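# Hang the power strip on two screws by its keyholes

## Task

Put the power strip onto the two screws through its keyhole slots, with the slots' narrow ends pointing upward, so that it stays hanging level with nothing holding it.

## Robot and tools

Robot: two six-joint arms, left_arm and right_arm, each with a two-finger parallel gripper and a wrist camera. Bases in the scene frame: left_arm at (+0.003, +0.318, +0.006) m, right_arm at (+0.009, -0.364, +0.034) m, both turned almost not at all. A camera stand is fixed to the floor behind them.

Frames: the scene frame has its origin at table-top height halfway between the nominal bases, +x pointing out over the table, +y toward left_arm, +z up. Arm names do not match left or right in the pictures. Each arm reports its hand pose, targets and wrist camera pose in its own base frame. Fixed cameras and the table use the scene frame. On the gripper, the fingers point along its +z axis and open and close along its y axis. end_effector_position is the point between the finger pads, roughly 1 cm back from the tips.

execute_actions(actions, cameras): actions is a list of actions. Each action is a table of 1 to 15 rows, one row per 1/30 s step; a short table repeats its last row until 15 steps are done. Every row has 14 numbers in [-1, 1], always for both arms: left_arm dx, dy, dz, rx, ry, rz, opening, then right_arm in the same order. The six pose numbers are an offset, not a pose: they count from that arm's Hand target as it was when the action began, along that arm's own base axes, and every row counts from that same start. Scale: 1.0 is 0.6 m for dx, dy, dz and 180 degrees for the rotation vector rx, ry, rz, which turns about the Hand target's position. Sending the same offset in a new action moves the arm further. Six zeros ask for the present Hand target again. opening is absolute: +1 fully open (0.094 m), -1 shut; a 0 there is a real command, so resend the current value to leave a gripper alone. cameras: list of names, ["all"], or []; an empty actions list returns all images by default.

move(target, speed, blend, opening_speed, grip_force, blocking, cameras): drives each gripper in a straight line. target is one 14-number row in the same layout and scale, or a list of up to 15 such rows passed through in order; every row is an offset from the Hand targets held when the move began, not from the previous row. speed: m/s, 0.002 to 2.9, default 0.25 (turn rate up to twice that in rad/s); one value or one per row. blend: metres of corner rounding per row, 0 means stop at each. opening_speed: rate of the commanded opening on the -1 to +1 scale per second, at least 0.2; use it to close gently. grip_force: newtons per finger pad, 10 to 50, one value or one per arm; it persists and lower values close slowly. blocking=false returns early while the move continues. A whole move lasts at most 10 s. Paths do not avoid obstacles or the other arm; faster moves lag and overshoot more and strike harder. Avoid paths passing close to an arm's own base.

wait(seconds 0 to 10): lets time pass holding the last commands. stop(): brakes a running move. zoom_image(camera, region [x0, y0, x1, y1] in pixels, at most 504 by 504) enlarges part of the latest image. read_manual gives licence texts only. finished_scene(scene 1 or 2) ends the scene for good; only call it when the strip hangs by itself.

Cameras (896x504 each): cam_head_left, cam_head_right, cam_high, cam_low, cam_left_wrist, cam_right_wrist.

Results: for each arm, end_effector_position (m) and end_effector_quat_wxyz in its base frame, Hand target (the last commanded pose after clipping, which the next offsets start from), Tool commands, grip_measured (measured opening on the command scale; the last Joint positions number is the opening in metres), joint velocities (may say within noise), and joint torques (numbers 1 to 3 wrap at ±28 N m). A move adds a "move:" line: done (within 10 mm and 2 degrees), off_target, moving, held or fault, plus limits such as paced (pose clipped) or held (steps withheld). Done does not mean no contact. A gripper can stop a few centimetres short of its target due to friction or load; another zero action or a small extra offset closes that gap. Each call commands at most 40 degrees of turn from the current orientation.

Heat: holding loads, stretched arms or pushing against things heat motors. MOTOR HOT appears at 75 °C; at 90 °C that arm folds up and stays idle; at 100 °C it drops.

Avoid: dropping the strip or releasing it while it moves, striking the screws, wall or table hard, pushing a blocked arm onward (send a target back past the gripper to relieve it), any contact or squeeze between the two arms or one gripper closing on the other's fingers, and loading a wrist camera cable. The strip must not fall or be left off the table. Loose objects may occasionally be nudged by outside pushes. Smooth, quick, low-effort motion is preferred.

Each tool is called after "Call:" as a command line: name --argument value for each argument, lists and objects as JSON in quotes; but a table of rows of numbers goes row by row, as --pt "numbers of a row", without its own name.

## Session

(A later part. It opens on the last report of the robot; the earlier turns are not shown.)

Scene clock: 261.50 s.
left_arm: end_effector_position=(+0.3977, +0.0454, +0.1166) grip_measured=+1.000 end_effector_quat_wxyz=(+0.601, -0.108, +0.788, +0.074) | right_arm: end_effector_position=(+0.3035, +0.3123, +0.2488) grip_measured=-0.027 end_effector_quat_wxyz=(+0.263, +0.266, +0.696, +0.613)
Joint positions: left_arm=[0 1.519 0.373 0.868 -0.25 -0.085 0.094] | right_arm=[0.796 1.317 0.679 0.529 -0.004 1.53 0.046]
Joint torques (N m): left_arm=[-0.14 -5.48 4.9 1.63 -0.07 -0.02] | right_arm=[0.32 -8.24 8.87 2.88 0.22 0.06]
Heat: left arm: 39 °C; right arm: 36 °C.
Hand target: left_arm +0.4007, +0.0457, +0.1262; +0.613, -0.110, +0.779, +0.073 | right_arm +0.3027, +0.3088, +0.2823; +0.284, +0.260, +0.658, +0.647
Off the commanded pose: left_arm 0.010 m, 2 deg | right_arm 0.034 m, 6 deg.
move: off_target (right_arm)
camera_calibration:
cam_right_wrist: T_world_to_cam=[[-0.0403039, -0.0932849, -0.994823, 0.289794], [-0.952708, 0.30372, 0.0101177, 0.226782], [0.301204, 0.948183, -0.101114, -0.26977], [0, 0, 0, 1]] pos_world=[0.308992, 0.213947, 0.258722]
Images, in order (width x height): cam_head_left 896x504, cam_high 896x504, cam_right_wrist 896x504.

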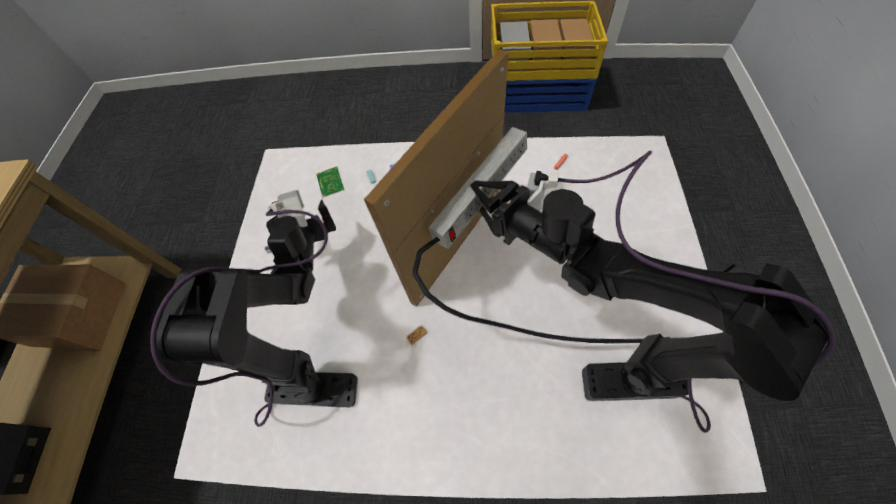

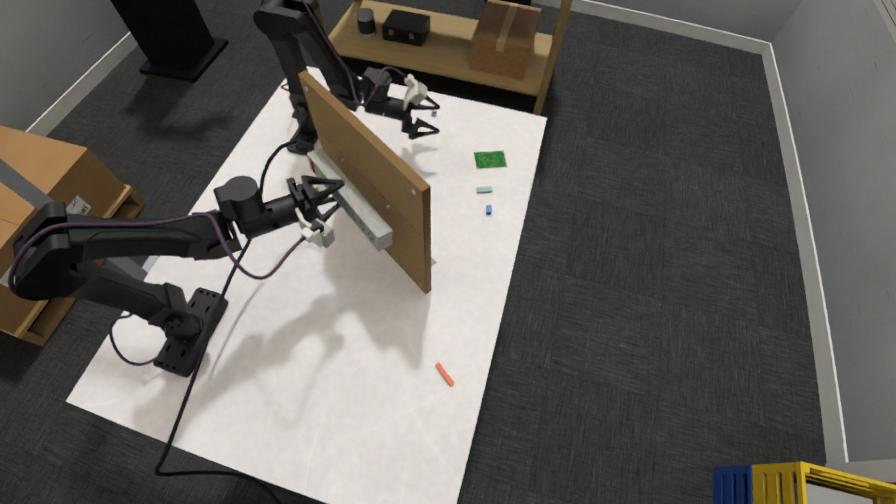

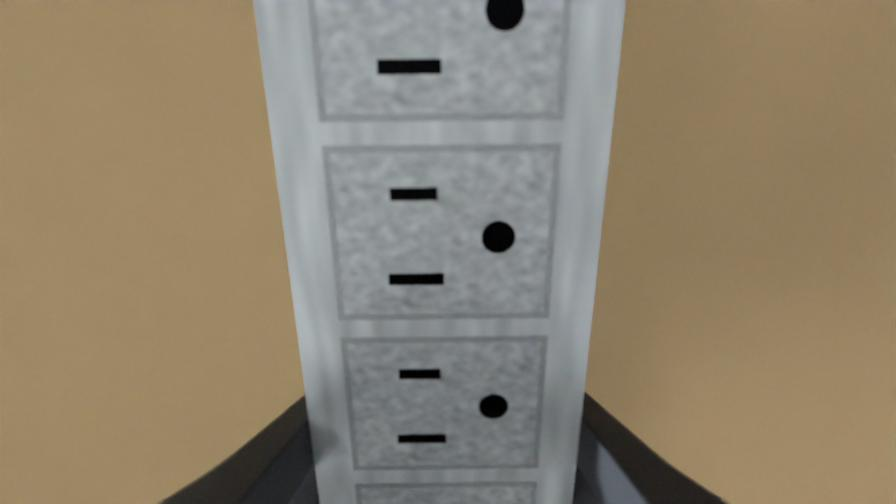

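Call:
execute_actions --actions '[]' --cameras '["cam_head_left","cam_high","cam_right_wrist"]'

Call:
zoom_image --camera "cam_head_left" --region '[400, 120, 540, 260]'

Call:
zoom_image --camera "cam_high" --region '[290, 130, 430, 270]'

Scene clock: 287.07 s.
left_arm: end_effector_position=(+0.3977, +0.0454, +0.1166) grip_measured=+1.000 end_effector_quat_wxyz=(+0.601, -0.108, +0.788, +0.074) | right_arm: end_effector_position=(+0.3037, +0.3121, +0.2488) grip_measured=-0.027 end_effector_quat_wxyz=(+0.264, +0.266, +0.696, +0.613)
Joint positions: left_arm=[0 1.519 0.373 0.868 -0.25 -0.085 0.094] | right_arm=[0.796 1.317 0.679 0.529 -0.003 1.53 0.046]
Joint velocities: left_arm=[within noise] | right_arm=[0.002 0.007 -0.022 0.007 0.037 0.168 -0.001]
Joint torques (N m): left_arm=[-0.13 -5.46 4.85 1.62 -0.06 -0.01] | right_arm=[0.4 -8.13 8.88 2.89 0.21 0.04]
Heat: left arm: 39 °C; right arm: 39 °C.
Hand target: left_arm +0.4007, +0.0457, +0.1262; +0.613, -0.110, +0.779, +0.073 | right_arm +0.3028, +0.3088, +0.2823; +0.284, +0.260, +0.658, +0.647
Tool commands: left_gripper/opening=+1.0 right_gripper/opening=-0.1
Off the commanded pose: left_arm 0.010 m, 2 deg | right_arm 0.034 m, 6 deg.
camera_calibration:
cam_right_wrist: T_world_to_cam=[[-0.0403466, -0.093368, -0.994814, 0.289808], [-0.952354, 0.304832, 0.0100146, 0.226614], [0.302316, 0.947819, -0.101218, -0.26985], [0, 0, 0, 1]] pos_world=[0.30909, 0.213748, 0.258722]
Images, in order (width x height): cam_head_left 896x504, cam_high 896x504, cam_right_wrist 896x504.

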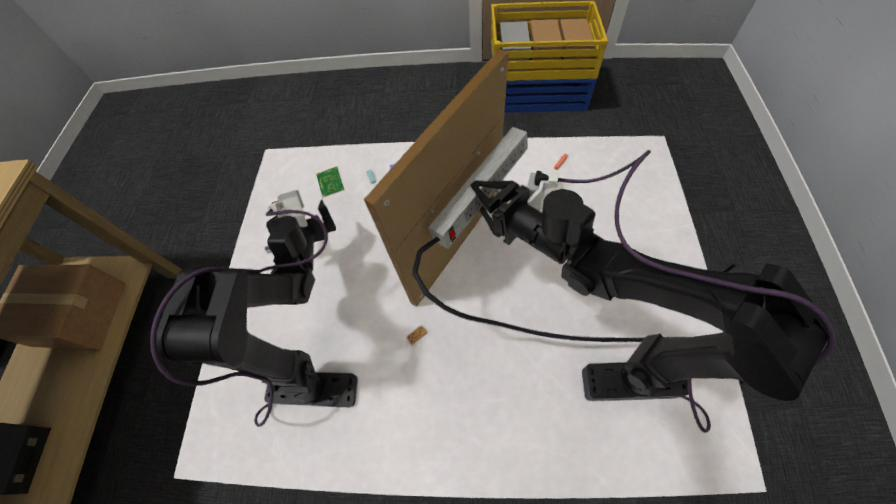

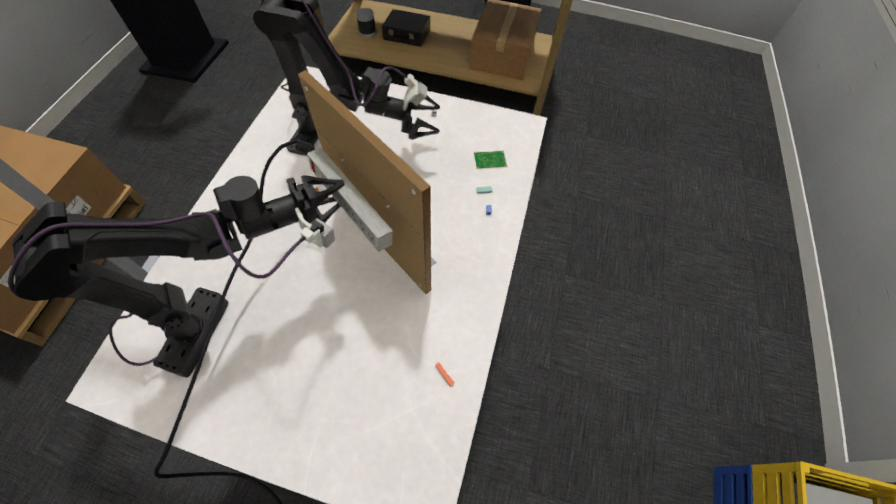

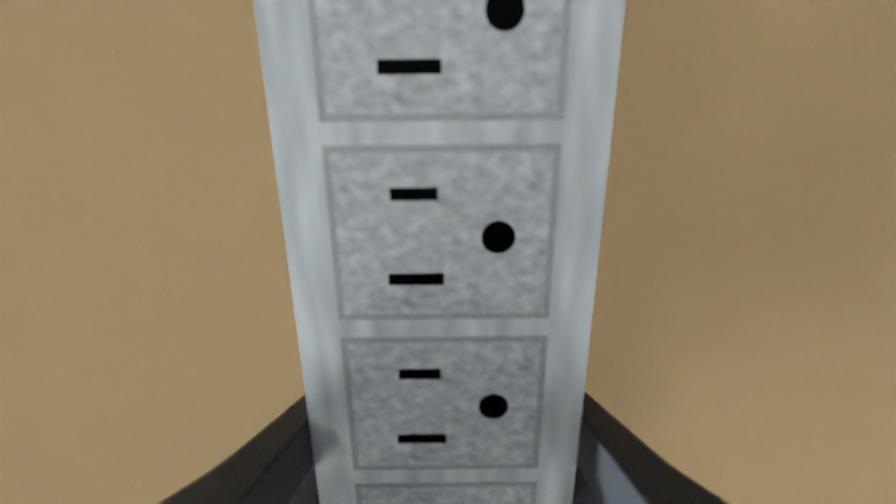

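Scaled by 3.600 from the camera's 896x504 image, which has a finer 1280x720 frame.

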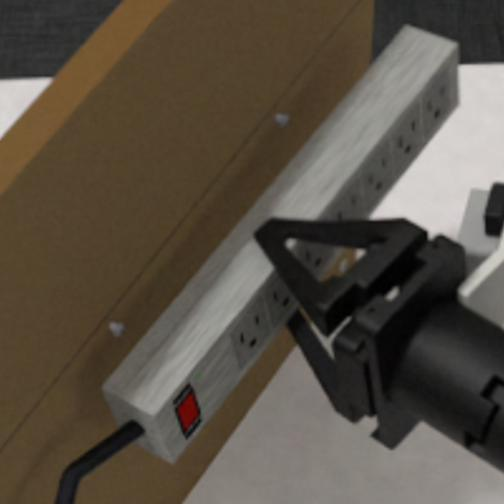

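Scaled by 3.600 from the camera's 896x504 image, which has a finer 1280x720 frame.

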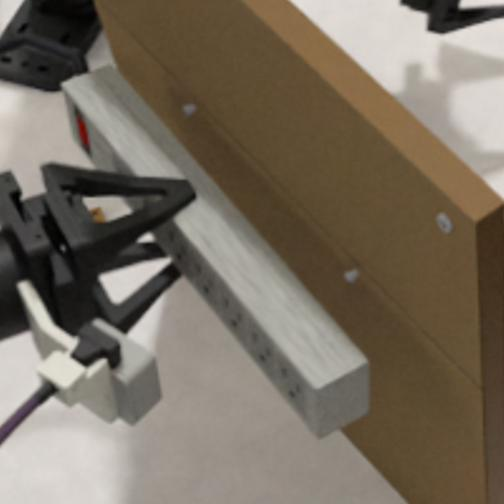

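Call:
move --target '[0,0,0,0,0,0,1,-0.0278,0.0185,0,0.0041,0.0059,0.0156,-0.1]' --speed 0.08 --cameras '["cam_head_left","cam_high","cam_right_wrist"]'

Call:
zoom_image --camera "cam_head_left" --region '[400, 120, 540, 260]'

Call:
zoom_image --camera "cam_high" --region '[290, 130, 430, 270]'

Scene clock: 327.23 s.
left_arm: end_effector_position=(+0.3977, +0.0454, +0.1166) grip_measured=+1.000 end_effector_quat_wxyz=(+0.601, -0.108, +0.788, +0.074) | right_arm: end_effector_position=(+0.2889, +0.3238, +0.2516) grip_measured=-0.027 end_effector_quat_wxyz=(+0.249, +0.253, +0.699, +0.621)
Joint positions: left_arm=[0 1.519 0.373 0.868 -0.25 -0.085 0.094] | right_arm=[0.839 1.307 0.679 0.523 -0.003 1.537 0.046]
Joint torques (N m): left_arm=[-0.16 -5.48 4.92 1.61 -0.06 -0.01] | right_arm=[0.36 -8.39 8.55 2.83 0.11 0.18]
Heat: left arm: 40 °C; right arm: 42 °C.
Hand target: left_arm +0.4007, +0.0457, +0.1262; +0.613, -0.110, +0.779, +0.073 | right_arm +0.2861, +0.3199, +0.2823; +0.260, +0.251, +0.663, +0.656
Off the commanded pose: left_arm 0.010 m, 2 deg | right_arm 0.031 m, 6 deg.
move: off_target (right_arm)
camera_calibration:
cam_right_wrist: T_world_to_cam=[[-0.0383616, -0.0870484, -0.995465, 0.290719], [-0.964386, 0.264125, 0.0140675, 0.224579], [0.261703, 0.960552, -0.0940805, -0.270379], [0, 0, 0, 1]] pos_world=[0.298492, 0.225703, 0.260804]
Images, in order (width x height): cam_head_left 896x504, cam_high 896x504, cam_right_wrist 896x504.

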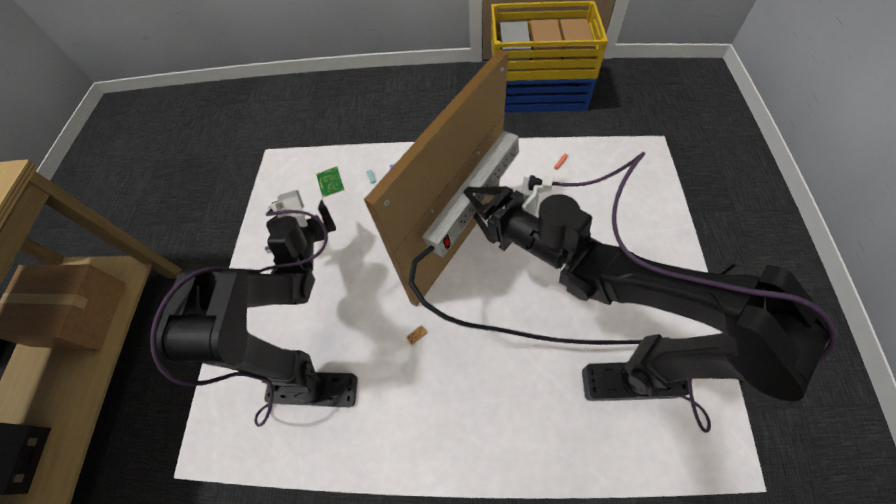

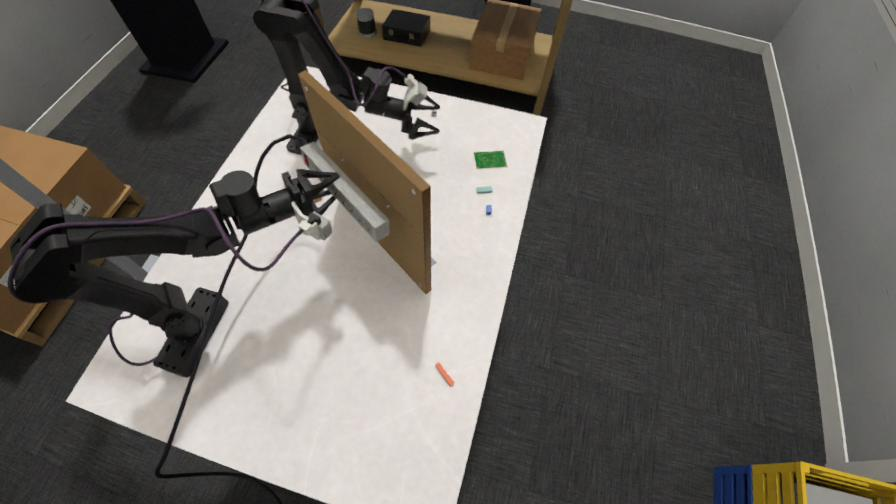

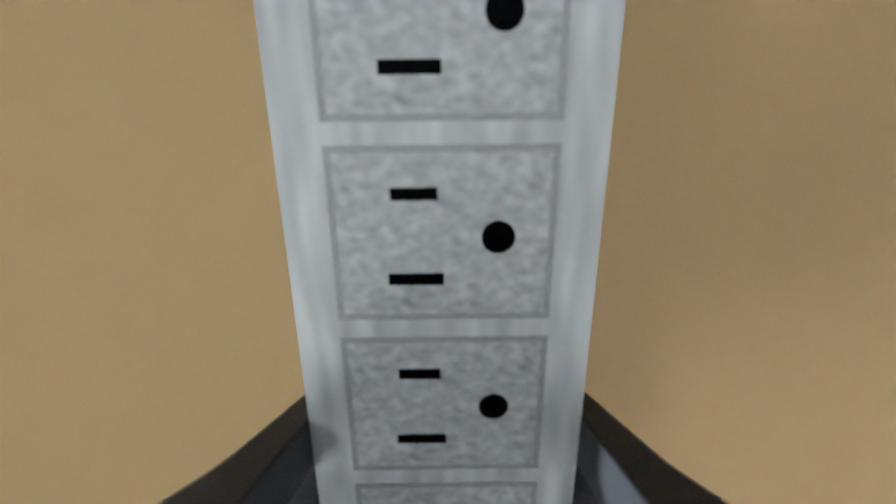

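Scaled by 3.600 from the camera's 896x504 image, which has a finer 1280x720 frame.

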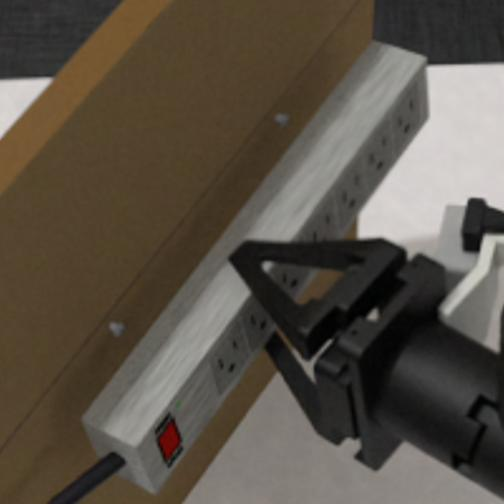

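Scaled by 3.600 from the camera's 896x504 image, which has a finer 1280x720 frame.

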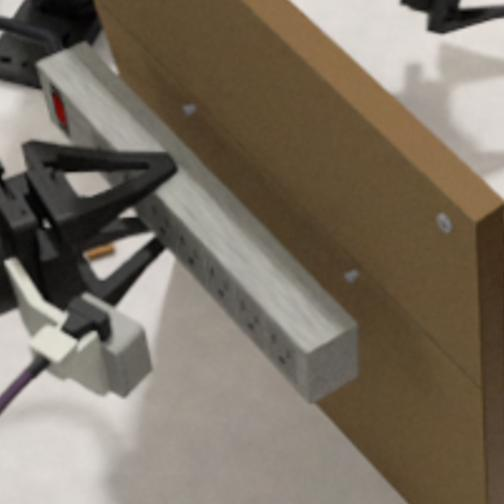

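Call:
move --pt "0 0 0 0 0 0 1 0 0 -0.02 0.006 0.0088 0 -0.1" --pt "0 0 0 0 0 0 1 0.0092 0.0139 -0.01 0.006 0.0088 0 -0.1" --speed 0.05 --cameras '["cam_head_left","cam_high"]'

Call:
zoom_image --camera "cam_head_left" --region '[400, 120, 540, 260]'

Call:
zoom_image --camera "cam_high" --region '[290, 130, 430, 270]'

Scene clock: 343.40 s.
left_arm: end_effector_position=(+0.3977, +0.0454, +0.1166) grip_measured=+1.000 end_effector_quat_wxyz=(+0.601, -0.108, +0.788, +0.074) | right_arm: end_effector_position=(+0.2847, +0.3222, +0.2402) grip_measured=-0.027 end_effector_quat_wxyz=(+0.235, +0.265, +0.698, +0.622)
Joint positions: left_arm=[0 1.519 0.373 0.868 -0.25 -0.085 0.094] | right_arm=[0.844 1.307 0.641 0.549 -0.003 1.572 0.046]
Joint torques (N m): left_arm=[-0.12 -5.44 4.83 1.6 -0.06 -0.01] | right_arm=[0.46 -4.66 12.22 2.84 0.18 0.18]
Heat: left arm: 40 °C; right arm: 42 °C.
Hand target: left_arm +0.4007, +0.0457, +0.1262; +0.613, -0.110, +0.779, +0.073 | right_arm +0.2917, +0.3282, +0.2763; +0.249, +0.263, +0.660, +0.658
Off the commanded pose: left_arm 0.010 m, 2 deg | right_arm 0.037 m, 6 deg.
move: off_target (right_arm)
Images, in order (width x height): cam_head_left 896x504, cam_high 896x504.

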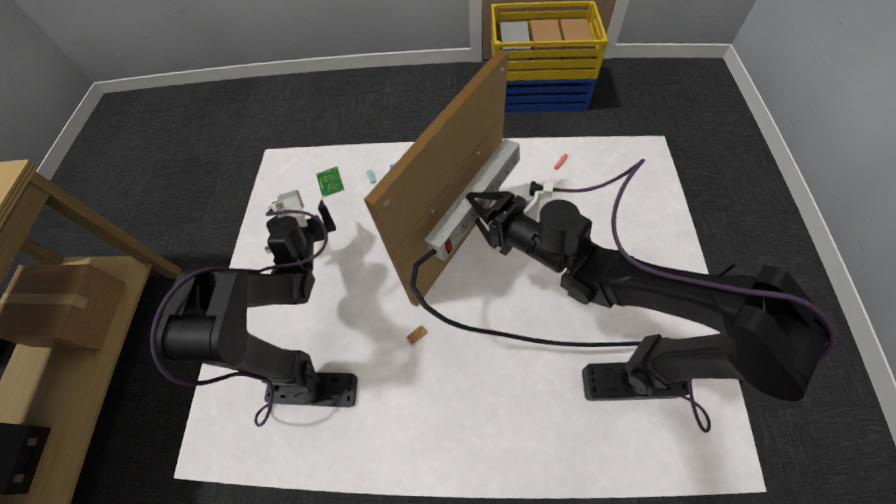

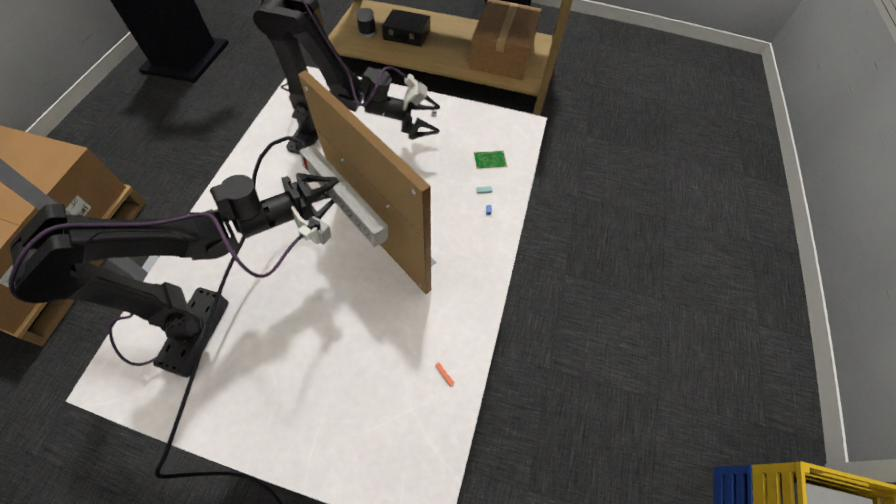

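Scaled by 3.600 from the camera's 896x504 image, which has a finer 1280x720 frame.

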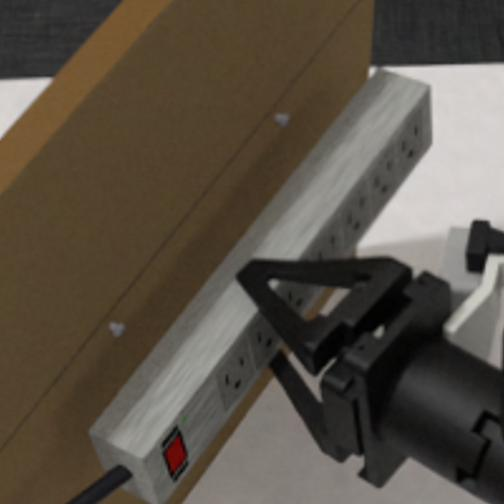

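Scaled by 3.600 from the camera's 896x504 image, which has a finer 1280x720 frame.

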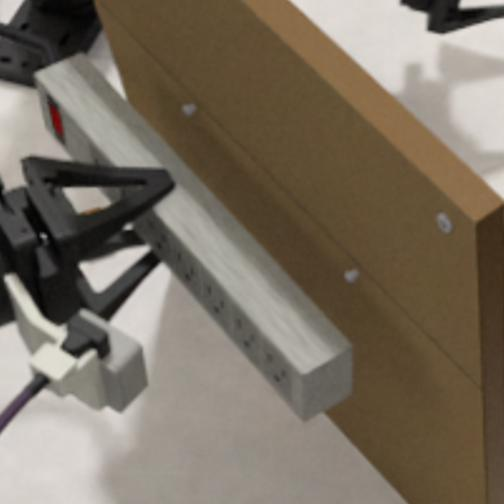

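Call:
move --pt "0 0 0 0 0 0 1 -0.005 -0.008 0.007 0 0 0 -0.1" --pt "0 0 0 0 0 0 1 0.0368 0.0476 0.007 0 0 0 -0.1" --speed 0.05 --cameras '["cam_head_left","cam_high","cam_low"]'

Call:
zoom_image --camera "cam_head_left" --region '[400, 120, 540, 260]'

Call:
zoom_image --camera "cam_high" --region '[290, 130, 430, 270]'

Scene clock: 354.30 s.
left_arm: end_effector_position=(+0.3977, +0.0454, +0.1166) grip_measured=+1.000 end_effector_quat_wxyz=(+0.601, -0.108, +0.788, +0.074) | right_arm: end_effector_position=(+0.3020, +0.3461, +0.2357) grip_measured=-0.027 end_effector_quat_wxyz=(+0.229, +0.267, +0.708, +0.612)
Joint positions: left_arm=[0 1.519 0.373 0.868 -0.25 -0.085 0.094] | right_arm=[0.851 1.431 0.748 0.538 -0.001 1.573 0.046]
Joint torques (N m): left_arm=[-0.12 -5.44 4.94 1.64 -0.06 -0.01] | right_arm=[0.59 -4.94 13.6 3.06 0.23 0.17]
Heat: left arm: 40 °C; right arm: 43 °C.
Hand target: left_arm +0.4007, +0.0457, +0.1262; +0.613, -0.110, +0.779, +0.073 | right_arm +0.3136, +0.3568, +0.2805; +0.249, +0.263, +0.660, +0.658
Off the commanded pose: left_arm 0.010 m, 2 deg | right_arm 0.048 m, 8 deg.
move: off_target (right_arm)
Images, in order (width x height): cam_head_left 896x504, cam_high 896x504, cam_low 896x504.

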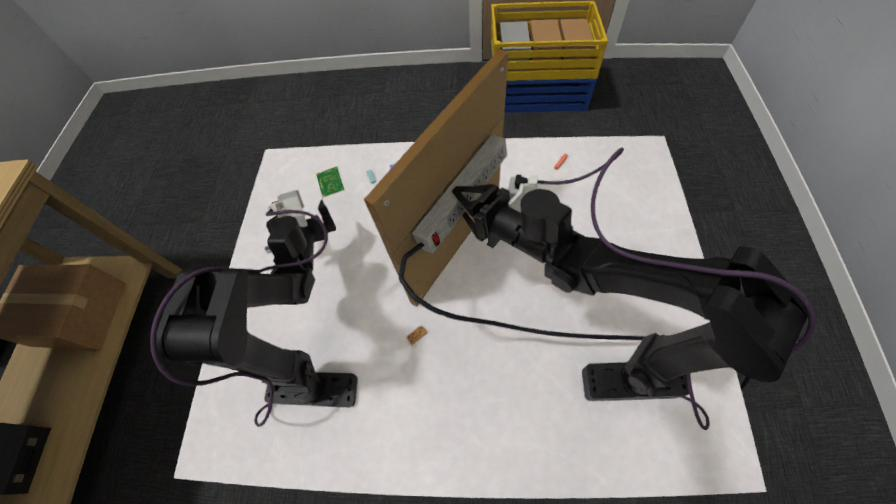

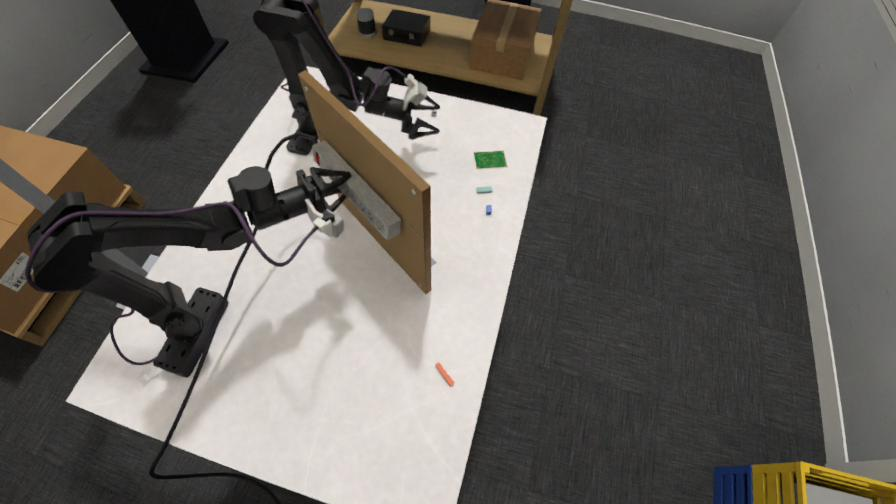

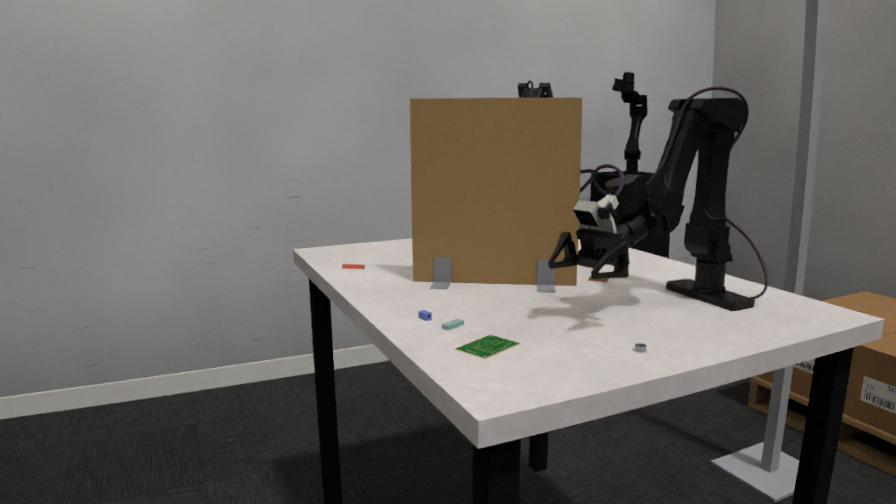

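Scaled by 3.600 from the camera's 896x504 image, which has a finer 1280x720 frame.

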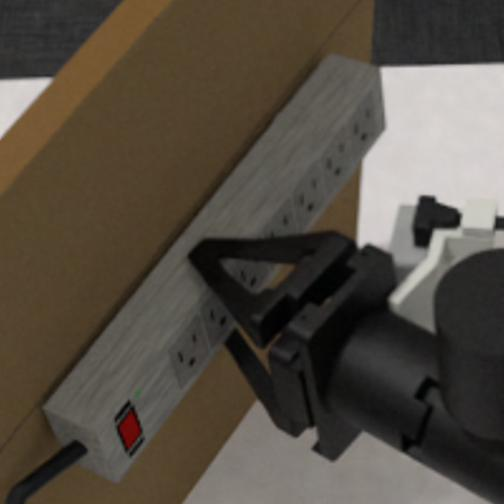

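Scaled by 3.600 from the camera's 896x504 image, which has a finer 1280x720 frame.

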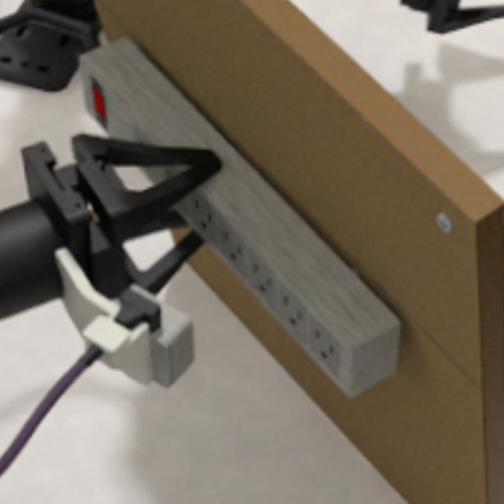

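Call:
move --pt "0 0 0 0 0 0 1 -0.0461 -0.0694 0.02 -0.0032 -0.0046 0 -0.1" --pt "0 0 0 0 0 0 1 0 0 0.02 -0.0032 -0.0046 0 -0.1" --speed 0.05 --cameras '["cam_head_left","cam_high"]'

Call:
zoom_image --camera "cam_head_left" --region '[400, 120, 540, 260]'

Call:
zoom_image --camera "cam_high" --region '[290, 130, 430, 270]'

Scene clock: 377.90 s.
left_arm: end_effector_position=(+0.3977, +0.0454, +0.1166) grip_measured=+1.000 end_effector_quat_wxyz=(+0.601, -0.108, +0.788, +0.074) | right_arm: end_effector_position=(+0.3030, +0.3472, +0.2477) grip_measured=-0.027 end_effector_quat_wxyz=(+0.232, +0.265, +0.707, +0.613)
Joint positions: left_arm=[0 1.519 0.373 0.868 -0.25 -0.085 0.094] | right_arm=[0.851 1.417 0.784 0.491 0 1.569 0.046]
Joint torques (N m): left_arm=[-0.12 -5.5 4.86 1.61 -0.07 -0.01] | right_arm=[0.43 -5.16 13.48 3.05 0.24 0.04]
Heat: left arm: 40 °C; right arm: 47 °C.
Hand target: left_arm +0.4007, +0.0457, +0.1262; +0.613, -0.110, +0.779, +0.073 | right_arm +0.3137, +0.3568, +0.2926; +0.255, +0.257, +0.662, +0.657
Off the commanded pose: left_arm 0.010 m, 2 deg | right_arm 0.047 m, 8 deg.
move: off_target (right_arm)
Images, in order (width x height): cam_head_left 896x504, cam_high 896x504.

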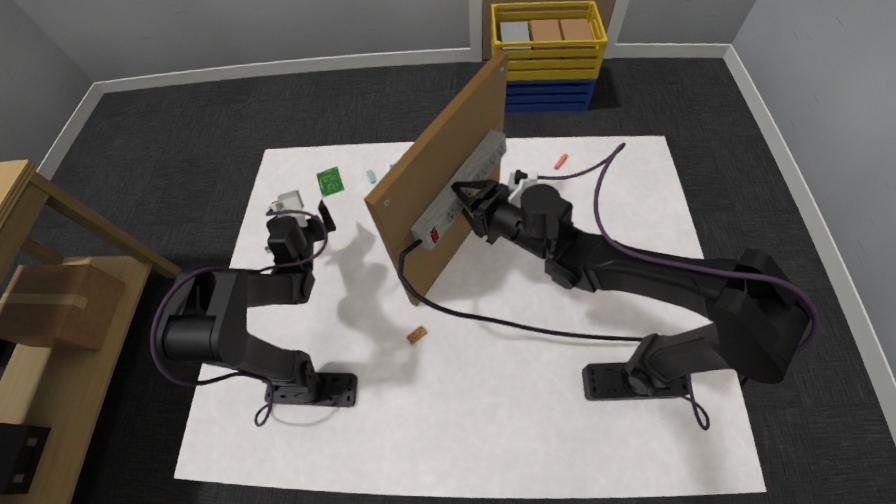

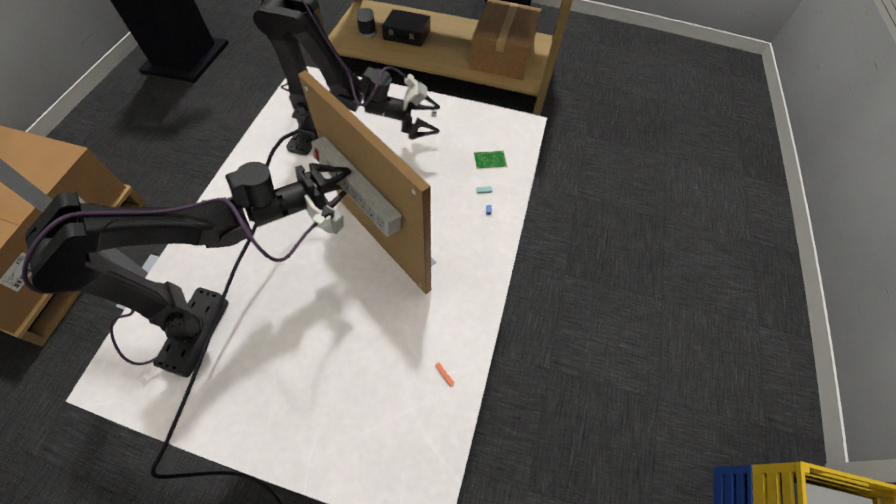

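Scaled by 3.600 from the camera's 896x504 image, which has a finer 1280x720 frame.

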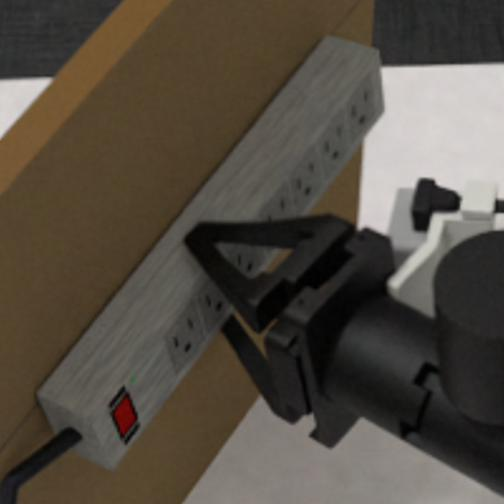

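Scaled by 3.600 from the camera's 896x504 image, which has a finer 1280x720 frame.

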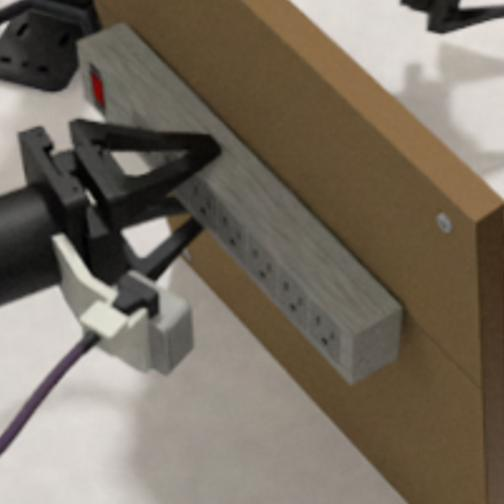

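Call:
move --pt "0 0 0 0 0 0 1 -0.0433 -0.0712 0.004 0 0 0 -0.1" --pt "0 0 0 0 0 0 1 0.0028 -0.0018 0.004 0 0 0 -0.1" --speed 0.06

Call:
move --pt "0 0 0 0 0 0 1 -0.0433 -0.0712 0 0 0 0 -0.1" --pt "0 0 0 0 0 0 1 0.0028 -0.0018 0 0 0 0 -0.1" --speed 0.06

Call:
move --pt "0 0 0 0 0 0 1 -0.0545 -0.064 0 0 0 0 -0.1" --pt "0 0 0 0 0 0 1 -0.0084 0.0054 0 0 0 0 -0.1" --speed 0.06

Scene clock: 399.27 s.
left_arm: end_effector_position=(+0.3977, +0.0454, +0.1166) grip_measured=+1.000 end_effector_quat_wxyz=(+0.601, -0.108, +0.788, +0.074) | right_arm: end_effector_position=(+0.3053, +0.3464, +0.2527) grip_measured=-0.027 end_effector_quat_wxyz=(+0.233, +0.265, +0.704, +0.616)
Joint positions: left_arm=[0 1.519 0.373 0.868 -0.25 -0.085 0.094] | right_arm=[0.845 1.415 0.795 0.486 -0.003 1.569 0.046]
Joint torques (N m): left_arm=[-0.14 -5.5 4.88 1.63 -0.06 0.01] | right_arm=[0.53 -5.03 13.38 3.02 0.23 0.04]
Heat: left arm: 41 °C; right arm: 50 °C.
Hand target: left_arm +0.4007, +0.0457, +0.1262; +0.613, -0.110, +0.779, +0.073 | right_arm +0.3153, +0.3557, +0.2951; +0.255, +0.257, +0.662, +0.657
Off the commanded pose: left_arm 0.010 m, 2 deg | right_arm 0.044 m, 7 deg.
move: off_target (right_arm)

Scene clock: 401.47 s.
left_arm: end_effector_position=(+0.3977, +0.0454, +0.1166) grip_measured=+1.000 end_effector_quat_wxyz=(+0.601, -0.108, +0.788, +0.074) | right_arm: end_effector_position=(+0.3069, +0.3453, +0.2527) grip_measured=-0.027 end_effector_quat_wxyz=(+0.233, +0.266, +0.704, +0.616)
Joint positions: left_arm=[0 1.519 0.373 0.868 -0.25 -0.085 0.094] | right_arm=[0.838 1.416 0.796 0.486 -0.01 1.568 0.046]
Joint torques (N m): left_arm=[-0.09 -5.46 4.92 1.62 -0.08 -0.02] | right_arm=[0.55 -5.09 13.41 3 0.22 0.06]
Heat: left arm: 41 °C; right arm: 50 °C.
Hand target: left_arm +0.4007, +0.0457, +0.1262; +0.613, -0.110, +0.779, +0.073 | right_arm +0.3170, +0.3546, +0.2950; +0.255, +0.257, +0.662, +0.657
Off the commanded pose: left_arm 0.010 m, 2 deg | right_arm 0.045 m, 7 deg.
move: off_target (right_arm)

Scene clock: 403.67 s.
left_arm: end_effector_position=(+0.3977, +0.0454, +0.1166) grip_measured=+1.000 end_effector_quat_wxyz=(+0.601, -0.108, +0.788, +0.074) | right_arm: end_effector_position=(+0.3021, +0.3484, +0.2521) grip_measured=-0.027 end_effector_quat_wxyz=(+0.234, +0.265, +0.705, +0.615)
Joint positions: left_arm=[0 1.519 0.373 0.868 -0.25 -0.085 0.094] | right_arm=[0.858 1.413 0.793 0.484 0.01 1.568 0.046]
Joint torques (N m): left_arm=[-0.05 -5.41 4.85 1.63 -0.05 0] | right_arm=[0.51 -4.96 13.41 3.04 0.19 0.07]
Heat: left arm: 41 °C; right arm: 50 °C.
Hand target: left_arm +0.4007, +0.0457, +0.1262; +0.613, -0.110, +0.779, +0.073 | right_arm +0.3120, +0.3578, +0.2947; +0.255, +0.257, +0.662, +0.657
Off the commanded pose: left_arm 0.010 m, 2 deg | right_arm 0.045 m, 7 deg.
move: off_target (right_arm)

Call:
move --pt "0 0 0 0 0 0 1 -0.0433 -0.0712 -0.006 0 0 0 -0.1" --pt "0 0 0 0 0 0 1 0.0028 -0.0018 -0.006 0 0 0 -0.1" --speed 0.06

Call:
move --pt "0 0 0 0 0 0 1 -0.0433 -0.0712 0 0 0 0 -0.1" --pt "0 0 0 0 0 0 1 0.0028 -0.0018 0 0 0 0 -0.1" --speed 0.06

Call:
move --pt "0 0 0 0 0 0 1 -0.0433 -0.0712 0 0 0 0 -0.1" --pt "0 0 0 0 0 0 1 0.0028 -0.0018 0 0 0 0 -0.1" --speed 0.06

Call:
move --pt "0 0 0 0 0 0 1 -0.0433 -0.0712 0 0 0 0 -0.1" --pt "0 0 0 0 0 0 1 0.0028 -0.0018 0 0 0 0 -0.1" --speed 0.06

Scene clock: 422.10 s.
left_arm: end_effector_position=(+0.3977, +0.0454, +0.1166) grip_measured=+1.000 end_effector_quat_wxyz=(+0.601, -0.108, +0.788, +0.074) | right_arm: end_effector_position=(+0.3035, +0.3470, +0.2490) grip_measured=-0.027 end_effector_quat_wxyz=(+0.234, +0.265, +0.705, +0.615)
Joint positions: left_arm=[0 1.519 0.373 0.868 -0.25 -0.085 0.094] | right_arm=[0.852 1.418 0.783 0.501 0.004 1.568 0.046]
Joint torques (N m): left_arm=[-0.09 -5.42 4.92 1.6 -0.07 -0.02] | right_arm=[0.64 -5.04 13.49 2.99 0.21 0.07]
Heat: left arm: 41 °C; right arm: 50 °C.
Hand target: left_arm +0.4007, +0.0457, +0.1262; +0.613, -0.110, +0.779, +0.073 | right_arm +0.3137, +0.3567, +0.2913; +0.255, +0.257, +0.662, +0.657
Off the commanded pose: left_arm 0.010 m, 2 deg | right_arm 0.044 m, 7 deg.
move: off_target (right_arm)

Scene clock: 424.30 s.
left_arm: end_effector_position=(+0.3977, +0.0454, +0.1166) grip_measured=+1.000 end_effector_quat_wxyz=(+0.601, -0.108, +0.788, +0.074) | right_arm: end_effector_position=(+0.3052, +0.3461, +0.2491) grip_measured=-0.027 end_effector_quat_wxyz=(+0.234, +0.265, +0.704, +0.615)
Joint positions: left_arm=[0 1.519 0.373 0.868 -0.25 -0.085 0.094] | right_arm=[0.845 1.419 0.784 0.502 -0.003 1.568 0.046]
Joint torques (N m): left_arm=[-0.08 -5.44 4.89 1.62 -0.07 -0.02] | right_arm=[0.49 -4.98 13.48 3.03 0.21 0.04]
Heat: left arm: 41 °C; right arm: 50 °C.
Hand target: left_arm +0.4007, +0.0457, +0.1262; +0.613, -0.110, +0.779, +0.073 | right_arm +0.3154, +0.3556, +0.2912; +0.255, +0.257, +0.662, +0.657
Off the commanded pose: left_arm 0.010 m, 2 deg | right_arm 0.044 m, 7 deg.
move: off_target (right_arm)

Scene clock: 426.50 s.
left_arm: end_effector_position=(+0.3977, +0.0454, +0.1166) grip_measured=+1.000 end_effector_quat_wxyz=(+0.601, -0.108, +0.788, +0.074) | right_arm: end_effector_position=(+0.3070, +0.3454, +0.2494) grip_measured=-0.027 end_effector_quat_wxyz=(+0.233, +0.265, +0.704, +0.616)
Joint positions: left_arm=[0 1.519 0.373 0.868 -0.25 -0.085 0.094] | right_arm=[0.838 1.422 0.786 0.502 -0.01 1.568 0.046]
Joint torques (N m): left_arm=[-0.09 -5.49 4.88 1.61 -0.07 -0.03] | right_arm=[0.43 -5.08 13.31 3.01 0.2 0.03]
Heat: left arm: 41 °C; right arm: 50 °C.
Hand target: left_arm +0.4007, +0.0457, +0.1262; +0.613, -0.110, +0.779, +0.073 | right_arm +0.3170, +0.3546, +0.2913; +0.255, +0.257, +0.662, +0.657
Off the commanded pose: left_arm 0.010 m, 2 deg | right_arm 0.044 m, 7 deg.
move: off_target (right_arm)

Scene clock: 428.77 s.
left_arm: end_effector_position=(+0.3977, +0.0454, +0.1166) grip_measured=+1.000 end_effector_quat_wxyz=(+0.601, -0.108, +0.788, +0.074) | right_arm: end_effector_position=(+0.3095, +0.3451, +0.2489) grip_measured=-0.027 end_effector_quat_wxyz=(+0.234, +0.266, +0.704, +0.616)
Joint positions: left_arm=[0 1.519 0.373 0.868 -0.25 -0.085 0.094] | right_arm=[0.832 1.428 0.79 0.505 -0.014 1.568 0.046]
Joint torques (N m): left_arm=[-0.14 -5.38 4.9 1.61 -0.07 0.01] | right_arm=[0.35 -5.53 13.23 2.96 0.18 0.02]
Heat: left arm: 41 °C; right arm: 50 °C.
Hand target: left_arm +0.4007, +0.0457, +0.1262; +0.613, -0.110, +0.779, +0.073 | right_arm +0.3186, +0.3536, +0.2913; +0.255, +0.257, +0.662, +0.657
Off the commanded pose: left_arm 0.010 m, 2 deg | right_arm 0.044 m, 7 deg.
move: off_target (right_arm)

Call:
move --pt "0 0 0 0 0 0 1 -0.0433 -0.0712 0 0 0 0 -0.1" --pt "0 0 0 0 0 0 1 0.0028 -0.0018 0 0 0 0 -0.1" --speed 0.06

Call:
move --pt "0 0 0 0 0 0 1 -0.0433 -0.0712 0 0 0 0 -0.1" --pt "0 0 0 0 0 0 1 0.0028 -0.0018 0 0 0 0 -0.1" --speed 0.06 --cameras '["cam_head_left","cam_high"]'

Call:
zoom_image --camera "cam_high" --region '[290, 130, 430, 270]'

Call:
zoom_image --camera "cam_head_left" --region '[400, 120, 540, 260]'

Scene clock: 436.43 s.
left_arm: end_effector_position=(+0.3977, +0.0454, +0.1166) grip_measured=+1.000 end_effector_quat_wxyz=(+0.601, -0.108, +0.788, +0.074) | right_arm: end_effector_position=(+0.3110, +0.3442, +0.2489) grip_measured=-0.027 end_effector_quat_wxyz=(+0.233, +0.266, +0.704, +0.616)
Joint positions: left_arm=[0 1.519 0.373 0.868 -0.25 -0.085 0.094] | right_arm=[0.825 1.43 0.792 0.505 -0.022 1.567 0.046]
Joint torques (N m): left_arm=[-0.14 -5.46 4.9 1.63 -0.06 -0.02] | right_arm=[0.5 -5.52 13.16 2.96 0.24 0.09]
Heat: left arm: 41 °C; right arm: 49 °C.
Hand target: left_arm +0.4007, +0.0457, +0.1262; +0.613, -0.110, +0.779, +0.073 | right_arm +0.3204, +0.3524, +0.2913; +0.255, +0.257, +0.662, +0.657
Off the commanded pose: left_arm 0.010 m, 2 deg | right_arm 0.044 m, 7 deg.
move: off_target (right_arm)

Scene clock: 438.63 s.
left_arm: end_effector_position=(+0.3977, +0.0454, +0.1166) grip_measured=+1.000 end_effector_quat_wxyz=(+0.601, -0.108, +0.788, +0.074) | right_arm: end_effector_position=(+0.3118, +0.3426, +0.2494) grip_measured=-0.027 end_effector_quat_wxyz=(+0.232, +0.265, +0.704, +0.616)
Joint positions: left_arm=[0 1.519 0.373 0.868 -0.25 -0.085 0.094] | right_arm=[0.818 1.427 0.79 0.504 -0.032 1.567 0.046]
Joint torques (N m): left_arm=[-0.17 -5.48 4.9 1.64 -0.05 0] | right_arm=[0.57 -5.15 13.35 3.01 0.21 0.04]
Heat: left arm: 41 °C; right arm: 49 °C.
Hand target: left_arm +0.4007, +0.0457, +0.1262; +0.613, -0.110, +0.779, +0.073 | right_arm +0.3221, +0.3513, +0.2913; +0.255, +0.257, +0.662, +0.657
Off the commanded pose: left_arm 0.010 m, 2 deg | right_arm 0.044 m, 7 deg.
move: off_target (right_arm)
Images, in order (width x height): cam_head_left 896x504, cam_high 896x504.

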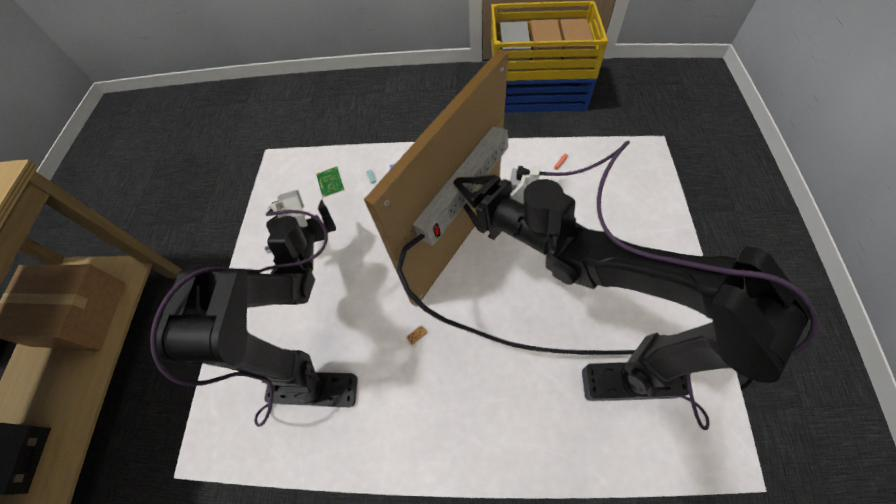

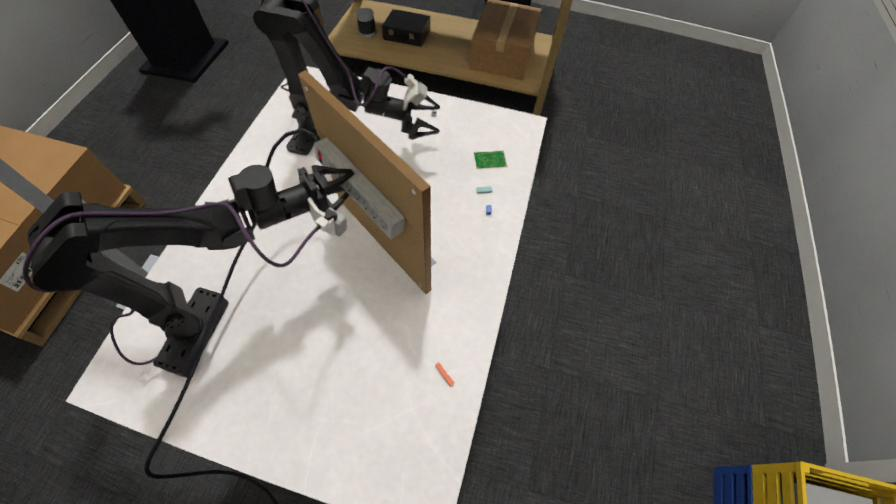

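Scaled by 3.600 from the camera's 896x504 image, which has a finer 1280x720 frame.

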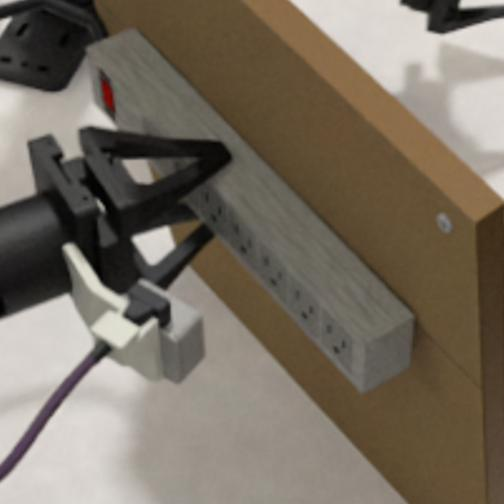

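Scaled by 3.600 from the camera's 896x504 image, which has a finer 1280x720 frame.

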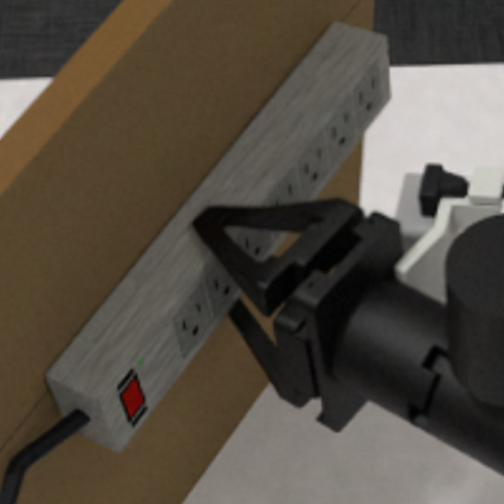

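Call:
move --pt "0 0 0 0 0 0 1 -0.0503 -0.0666 0.0042 0 0 0 -0.1" --pt "0 0 0 0 0 0 1 -0.0042 0.0028 0.0042 0 0 0 -0.1" --speed 0.06

Call:
move --pt "0 0 0 0 0 0 1 -0.0461 -0.0694 -0.0084 0 0 0 -0.1" --pt "0 0 0 0 0 0 1 0 0 -0.0084 0 0 0 -0.1" --speed 0.06

Call:
move --pt "0 0 0 0 0 0 1 -0.0461 -0.0694 -0.0042 0 0 0 -0.1" --pt "0 0 0 0 0 0 1 0 0 -0.0042 0 0 0 -0.1" --speed 0.06

Scene clock: 449.80 s.
left_arm: end_effector_position=(+0.3977, +0.0454, +0.1166) grip_measured=+1.000 end_effector_quat_wxyz=(+0.601, -0.108, +0.788, +0.074) | right_arm: end_effector_position=(+0.3096, +0.3441, +0.2520) grip_measured=-0.027 end_effector_quat_wxyz=(+0.233, +0.265, +0.704, +0.616)
Joint positions: left_arm=[0 1.519 0.373 0.868 -0.25 -0.085 0.094] | right_arm=[0.828 1.421 0.796 0.492 -0.02 1.567 0.046]
Joint torques (N m): left_arm=[-0.13 -5.46 4.89 1.63 -0.07 -0.01] | right_arm=[0.38 -5.08 13.27 2.99 0.21 0.05]
Heat: left arm: 41 °C; right arm: 49 °C.
Hand target: left_arm +0.4007, +0.0457, +0.1262; +0.613, -0.110, +0.779, +0.073 | right_arm +0.3196, +0.3530, +0.2940; +0.255, +0.257, +0.662, +0.657
Off the commanded pose: left_arm 0.010 m, 2 deg | right_arm 0.044 m, 7 deg.
move: off_target (right_arm)

Scene clock: 452.07 s.
left_arm: end_effector_position=(+0.3977, +0.0454, +0.1166) grip_measured=+1.000 end_effector_quat_wxyz=(+0.601, -0.108, +0.788, +0.074) | right_arm: end_effector_position=(+0.3097, +0.3445, +0.2472) grip_measured=-0.027 end_effector_quat_wxyz=(+0.233, +0.265, +0.704, +0.616)
Joint positions: left_arm=[0 1.519 0.373 0.868 -0.25 -0.085 0.094] | right_arm=[0.829 1.43 0.783 0.515 -0.02 1.567 0.046]
Joint torques (N m): left_arm=[-0.12 -5.49 4.92 1.62 -0.07 0] | right_arm=[0.49 -5.35 13.2 2.98 0.22 0.06]
Heat: left arm: 41 °C; right arm: 49 °C.
Hand target: left_arm +0.4007, +0.0457, +0.1262; +0.613, -0.110, +0.779, +0.073 | right_arm +0.3196, +0.3530, +0.2888; +0.255, +0.257, +0.662, +0.657
Off the commanded pose: left_arm 0.010 m, 2 deg | right_arm 0.044 m, 7 deg.
move: off_target (right_arm)

Scene clock: 454.27 s.
left_arm: end_effector_position=(+0.3977, +0.0454, +0.1166) grip_measured=+1.000 end_effector_quat_wxyz=(+0.601, -0.108, +0.788, +0.074) | right_arm: end_effector_position=(+0.3094, +0.3438, +0.2448) grip_measured=-0.027 end_effector_quat_wxyz=(+0.233, +0.265, +0.704, +0.616)
Joint positions: left_arm=[0 1.519 0.373 0.868 -0.25 -0.085 0.094] | right_arm=[0.828 1.432 0.774 0.526 -0.02 1.567 0.046]
Joint torques (N m): left_arm=[-0.1 -5.46 4.86 1.64 -0.07 -0.01] | right_arm=[0.47 -5.16 13.18 2.99 0.19 0.07]
Heat: left arm: 41 °C; right arm: 50 °C.
Hand target: left_arm +0.4007, +0.0457, +0.1262; +0.613, -0.110, +0.779, +0.073 | right_arm +0.3196, +0.3530, +0.2863; +0.255, +0.257, +0.662, +0.657
Off the commanded pose: left_arm 0.010 m, 2 deg | right_arm 0.044 m, 7 deg.
move: off_target (right_arm)

Call:
move --pt "0 0 0 0 0 0 1 -0.0461 -0.0694 0.0055 -0.0032 -0.0046 0 -0.1" --pt "0 0 0 0 0 0 1 0 0 0.0055 -0.0032 -0.0046 0 -0.1" --speed 0.06

Call:
move --pt "0 0 0 0 0 0 1 -0.0461 -0.0694 0 0.0064 0.0092 0 -0.1" --pt "0 0 0 0 0 0 1 0 0 0 0.0064 0.0092 0 -0.1" --speed 0.06

Scene clock: 466.83 s.
left_arm: end_effector_position=(+0.3977, +0.0454, +0.1166) grip_measured=+1.000 end_effector_quat_wxyz=(+0.601, -0.108, +0.788, +0.074) | right_arm: end_effector_position=(+0.3105, +0.3451, +0.2488) grip_measured=-0.027 end_effector_quat_wxyz=(+0.238, +0.261, +0.704, +0.617)
Joint positions: left_arm=[0 1.519 0.373 0.868 -0.25 -0.085 0.094] | right_arm=[0.829 1.433 0.787 0.52 -0.018 1.554 0.046]
Joint torques (N m): left_arm=[-0.14 -5.38 4.82 1.62 -0.07 -0.02] | right_arm=[0.54 -5.52 12.94 2.95 0.16 0]
Heat: left arm: 41 °C; right arm: 49 °C.
Hand target: left_arm +0.4007, +0.0457, +0.1262; +0.613, -0.110, +0.779, +0.073 | right_arm +0.3195, +0.3531, +0.2895; +0.261, +0.251, +0.663, +0.655
Off the commanded pose: left_arm 0.010 m, 2 deg | right_arm 0.042 m, 7 deg.
move: off_target (right_arm)

Scene clock: 469.07 s.
left_arm: end_effector_position=(+0.3977, +0.0454, +0.1166) grip_measured=+1.000 end_effector_quat_wxyz=(+0.601, -0.108, +0.788, +0.074) | right_arm: end_effector_position=(+0.3100, +0.3449, +0.2480) grip_measured=-0.027 end_effector_quat_wxyz=(+0.231, +0.268, +0.704, +0.617)
Joint positions: left_arm=[0 1.519 0.373 0.868 -0.25 -0.085 0.094] | right_arm=[0.829 1.431 0.789 0.508 -0.02 1.573 0.046]
Joint torques (N m): left_arm=[-0.06 -5.49 4.92 1.63 -0.05 -0.03] | right_arm=[0.44 -5.41 13.04 2.98 0.2 0.15]
Heat: left arm: 41 °C; right arm: 49 °C.
Hand target: left_arm +0.4007, +0.0457, +0.1262; +0.613, -0.110, +0.779, +0.073 | right_arm +0.3196, +0.3530, +0.2895; +0.249, +0.263, +0.660, +0.658
Off the commanded pose: left_arm 0.010 m, 2 deg | right_arm 0.043 m, 7 deg.
move: off_target (right_arm)


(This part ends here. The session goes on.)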